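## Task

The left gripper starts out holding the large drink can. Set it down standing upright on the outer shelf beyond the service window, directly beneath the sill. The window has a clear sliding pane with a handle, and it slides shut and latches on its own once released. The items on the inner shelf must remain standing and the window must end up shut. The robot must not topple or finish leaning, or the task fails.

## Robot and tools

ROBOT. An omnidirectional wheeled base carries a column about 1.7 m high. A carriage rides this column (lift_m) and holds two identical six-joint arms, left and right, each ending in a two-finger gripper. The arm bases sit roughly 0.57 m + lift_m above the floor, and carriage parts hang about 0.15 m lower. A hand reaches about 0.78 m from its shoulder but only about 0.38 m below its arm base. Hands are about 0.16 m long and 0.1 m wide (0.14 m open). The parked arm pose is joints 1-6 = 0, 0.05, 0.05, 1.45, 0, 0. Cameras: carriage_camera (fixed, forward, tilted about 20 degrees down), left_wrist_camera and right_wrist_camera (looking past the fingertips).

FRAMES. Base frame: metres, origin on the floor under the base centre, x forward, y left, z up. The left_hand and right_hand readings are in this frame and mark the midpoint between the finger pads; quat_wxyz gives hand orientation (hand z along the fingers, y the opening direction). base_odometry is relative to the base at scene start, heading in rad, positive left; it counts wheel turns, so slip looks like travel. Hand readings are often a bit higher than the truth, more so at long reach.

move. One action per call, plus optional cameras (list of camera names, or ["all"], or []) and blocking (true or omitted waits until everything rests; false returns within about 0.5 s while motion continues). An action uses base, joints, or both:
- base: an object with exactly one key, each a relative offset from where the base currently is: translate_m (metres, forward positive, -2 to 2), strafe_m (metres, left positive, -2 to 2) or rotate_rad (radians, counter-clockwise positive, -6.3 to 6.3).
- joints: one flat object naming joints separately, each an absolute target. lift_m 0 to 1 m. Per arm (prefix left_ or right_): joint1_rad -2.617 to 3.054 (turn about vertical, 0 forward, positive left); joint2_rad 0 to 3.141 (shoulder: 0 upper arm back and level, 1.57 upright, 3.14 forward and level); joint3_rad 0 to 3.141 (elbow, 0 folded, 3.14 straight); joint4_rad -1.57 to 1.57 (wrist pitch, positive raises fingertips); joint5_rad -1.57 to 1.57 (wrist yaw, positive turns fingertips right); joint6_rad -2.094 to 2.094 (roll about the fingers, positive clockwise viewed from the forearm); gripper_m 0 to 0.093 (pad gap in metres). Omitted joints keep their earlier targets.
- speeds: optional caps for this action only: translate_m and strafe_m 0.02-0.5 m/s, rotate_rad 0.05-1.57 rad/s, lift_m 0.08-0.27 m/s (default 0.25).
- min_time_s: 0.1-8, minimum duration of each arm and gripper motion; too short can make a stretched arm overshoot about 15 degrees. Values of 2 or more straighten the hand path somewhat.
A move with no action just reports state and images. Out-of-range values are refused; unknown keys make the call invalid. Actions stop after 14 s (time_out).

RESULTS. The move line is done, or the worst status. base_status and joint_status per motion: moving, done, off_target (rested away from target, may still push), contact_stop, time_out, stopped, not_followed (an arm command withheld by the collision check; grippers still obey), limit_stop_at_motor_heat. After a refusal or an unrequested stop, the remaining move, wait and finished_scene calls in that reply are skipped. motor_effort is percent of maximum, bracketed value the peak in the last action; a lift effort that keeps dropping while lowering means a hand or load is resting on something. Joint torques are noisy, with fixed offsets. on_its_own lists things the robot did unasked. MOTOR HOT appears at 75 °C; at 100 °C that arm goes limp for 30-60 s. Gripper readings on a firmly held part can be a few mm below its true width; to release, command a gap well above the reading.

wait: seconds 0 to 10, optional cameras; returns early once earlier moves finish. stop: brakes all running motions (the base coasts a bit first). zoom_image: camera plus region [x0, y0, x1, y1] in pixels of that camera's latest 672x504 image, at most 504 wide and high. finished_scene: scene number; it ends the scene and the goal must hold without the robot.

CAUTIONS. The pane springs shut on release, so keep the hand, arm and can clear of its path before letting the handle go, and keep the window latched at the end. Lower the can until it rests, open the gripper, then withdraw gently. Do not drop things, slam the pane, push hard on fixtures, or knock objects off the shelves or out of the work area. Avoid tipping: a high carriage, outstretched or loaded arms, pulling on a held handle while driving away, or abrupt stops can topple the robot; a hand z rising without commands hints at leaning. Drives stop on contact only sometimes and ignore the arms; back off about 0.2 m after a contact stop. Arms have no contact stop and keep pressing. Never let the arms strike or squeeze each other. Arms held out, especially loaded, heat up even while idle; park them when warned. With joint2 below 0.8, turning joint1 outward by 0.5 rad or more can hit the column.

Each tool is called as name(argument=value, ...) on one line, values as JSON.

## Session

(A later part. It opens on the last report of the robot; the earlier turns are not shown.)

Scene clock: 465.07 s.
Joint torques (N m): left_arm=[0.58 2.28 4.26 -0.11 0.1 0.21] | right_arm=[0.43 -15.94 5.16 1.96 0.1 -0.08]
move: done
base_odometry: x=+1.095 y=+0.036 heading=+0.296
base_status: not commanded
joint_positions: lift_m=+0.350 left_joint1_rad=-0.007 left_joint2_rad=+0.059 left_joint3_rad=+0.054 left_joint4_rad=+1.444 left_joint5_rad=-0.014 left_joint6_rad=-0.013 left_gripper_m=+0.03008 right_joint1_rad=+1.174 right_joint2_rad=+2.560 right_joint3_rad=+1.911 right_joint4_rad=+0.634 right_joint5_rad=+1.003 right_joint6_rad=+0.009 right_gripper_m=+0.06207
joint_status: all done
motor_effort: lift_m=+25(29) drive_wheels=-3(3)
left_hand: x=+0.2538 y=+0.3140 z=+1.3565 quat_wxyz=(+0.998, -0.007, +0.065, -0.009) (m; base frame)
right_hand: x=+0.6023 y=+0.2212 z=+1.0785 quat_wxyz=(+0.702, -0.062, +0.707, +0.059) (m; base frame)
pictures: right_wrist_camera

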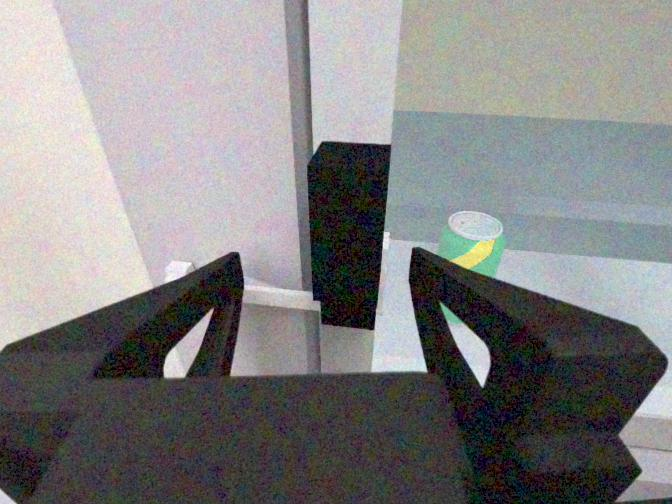

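move(joints={"right_joint1_rad": 1.23, "right_joint2_rad": 2.468, "right_joint3_rad": 1.83, "right_joint4_rad": 0.664, "right_joint5_rad": 1.056, "right_joint6_rad": 0.0}, min_time_s=1.0, cameras=[])

move(joints={"right_joint1_rad": 1.212, "right_joint2_rad": 2.25, "right_joint3_rad": 1.416, "right_joint4_rad": 0.86, "right_joint5_rad": 0.893, "right_joint6_rad": 0.0}, min_time_s=1.0, cameras=["carriage_camera", "right_wrist_camera"])

Scene clock: 471.20 s.
Joint torques (N m): left_arm=[0.61 2.25 4.16 -0.11 0.11 0.22] | right_arm=[0.32 -15.88 5.08 1.93 0.05 -0.08]
move: done
base_odometry: x=+1.095 y=+0.036 heading=+0.296
base_status: not commanded
joint_positions: lift_m=+0.350 left_joint1_rad=-0.007 left_joint2_rad=+0.059 left_joint3_rad=+0.054 left_joint4_rad=+1.444 left_joint5_rad=-0.014 left_joint6_rad=-0.013 left_gripper_m=+0.03008 right_joint1_rad=+1.224 right_joint2_rad=+2.527 right_joint3_rad=+1.842 right_joint4_rad=+0.650 right_joint5_rad=+1.047 right_joint6_rad=+0.009 right_gripper_m=+0.06207
joint_status: all done
motor_effort: lift_m=+27(29) drive_wheels=-3(3)
left_hand: x=+0.2538 y=+0.3140 z=+1.3565 quat_wxyz=(+0.998, -0.007, +0.065, -0.009) (m; base frame)
right_hand: x=+0.5735 y=+0.2241 z=+1.0746 quat_wxyz=(+0.699, -0.070, +0.710, +0.055) (m; base frame)
pictures: none
No camera images: "cameras" was empty.

Scene clock: 472.53 s.
Joint torques (N m): left_arm=[0.58 2.26 4.15 -0.1 0.1 0.19] | right_arm=[-0.91 -13.81 4.72 1.99 -0.09 -0.08]
move: done
base_odometry: x=+1.095 y=+0.036 heading=+0.296
base_status: not commanded
joint_positions: lift_m=+0.350 left_joint1_rad=-0.007 left_joint2_rad=+0.059 left_joint3_rad=+0.054 left_joint4_rad=+1.444 left_joint5_rad=-0.012 left_joint6_rad=-0.013 left_gripper_m=+0.03008 right_joint1_rad=+1.221 right_joint2_rad=+2.301 right_joint3_rad=+1.427 right_joint4_rad=+0.844 right_joint5_rad=+0.902 right_joint6_rad=+0.008 right_gripper_m=+0.06207
joint_status: all done
motor_effort: lift_m=+23(28) drive_wheels=-3(3)
left_hand: x=+0.2538 y=+0.3138 z=+1.3565 quat_wxyz=(+0.998, -0.006, +0.065, -0.009) (m; base frame)
right_hand: x=+0.5475 y=+0.1871 z=+1.0785 quat_wxyz=(+0.693, -0.118, +0.704, +0.106) (m; base frame)
pictures: carriage_camera, right_wrist_camera

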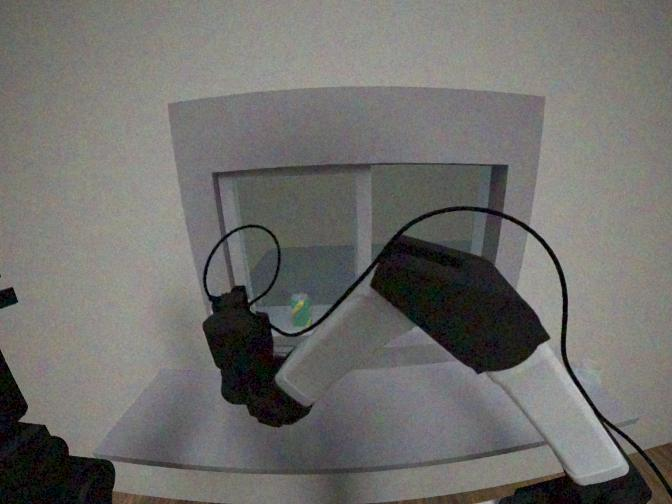

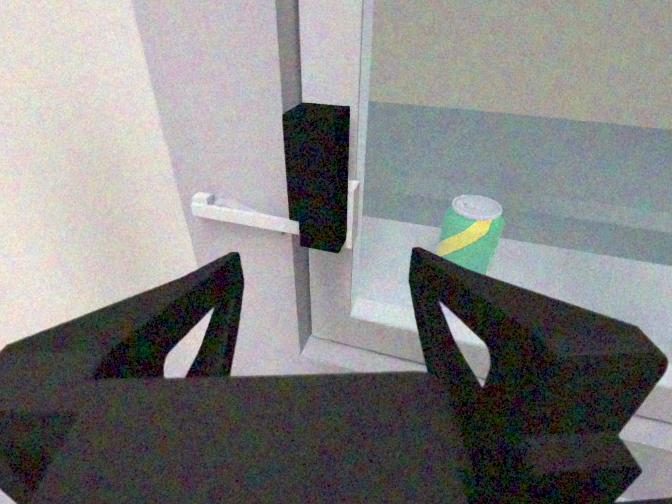

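move(joints={"right_joint1_rad": 0.0, "right_joint2_rad": 0.05, "right_joint3_rad": 0.05, "right_joint4_rad": 1.45, "right_joint5_rad": 0.0, "right_joint6_rad": 0.0}, min_time_s=2.0, cameras=["carriage_camera"])

Scene clock: 486.13 s.
Joint torques (N m): left_arm=[0.58 2.3 4.18 -0.13 0.07 0.23] | right_arm=[-0.98 2.59 4 -0.23 -0.16 -0.07]
move: done
base_odometry: x=+1.095 y=+0.036 heading=+0.295
base_status: not commanded
joint_positions: lift_m=+0.350 left_joint1_rad=-0.007 left_joint2_rad=+0.059 left_joint3_rad=+0.054 left_joint4_rad=+1.446 left_joint5_rad=-0.011 left_joint6_rad=-0.012 left_gripper_m=+0.03008 right_joint1_rad=+0.009 right_joint2_rad=+0.059 right_joint3_rad=+0.061 right_joint4_rad=+1.442 right_joint5_rad=+0.010 right_joint6_rad=+0.008 right_gripper_m=+0.06206
joint_status: all done
motor_effort: lift_m=+24(28) drive_wheels=+0(3)
left_hand: x=+0.2534 y=+0.3135 z=+1.3566 quat_wxyz=(+0.998, -0.006, +0.064, -0.009) (m; base frame)
right_hand: x=+0.2527 y=-0.3133 z=+1.3582 quat_wxyz=(+0.998, +0.005, +0.064, +0.008) (m; base frame)
pictures: carriage_camera

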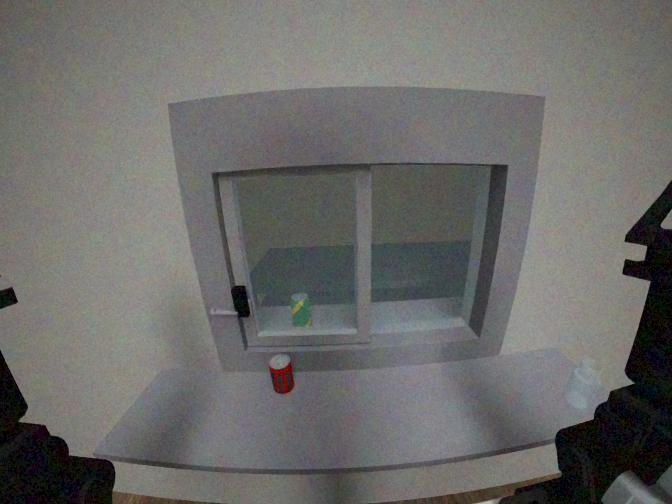

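zoom_image(camera="carriage_camera", region=[195, 260, 335, 400])

zoom_image(camera="carriage_camera", region=[530, 330, 650, 430])

Scaled by 3.600 from the camera's 672x504 image, which has a finer 960x720 frame.

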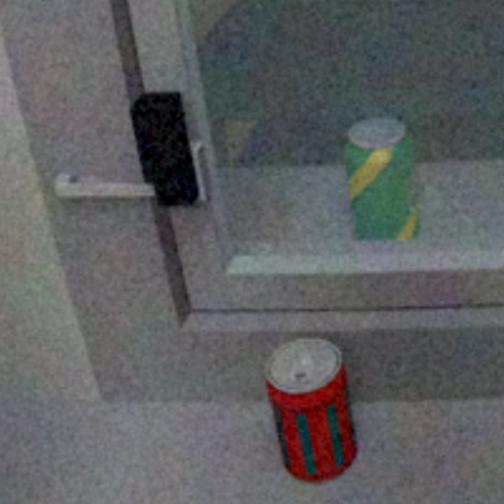

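Scaled by 4.200 from the camera's 672x504 image, which has a finer 960x720 frame.

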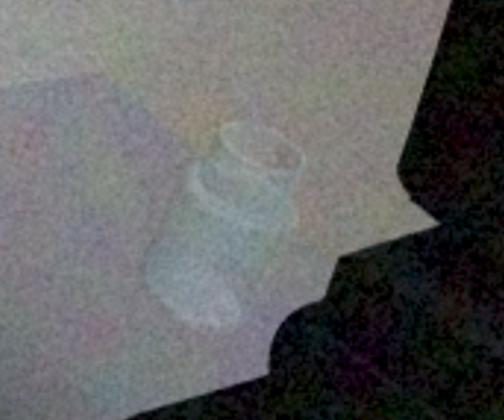

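finished_scene(scene=2)

The scene is finished: the task was done.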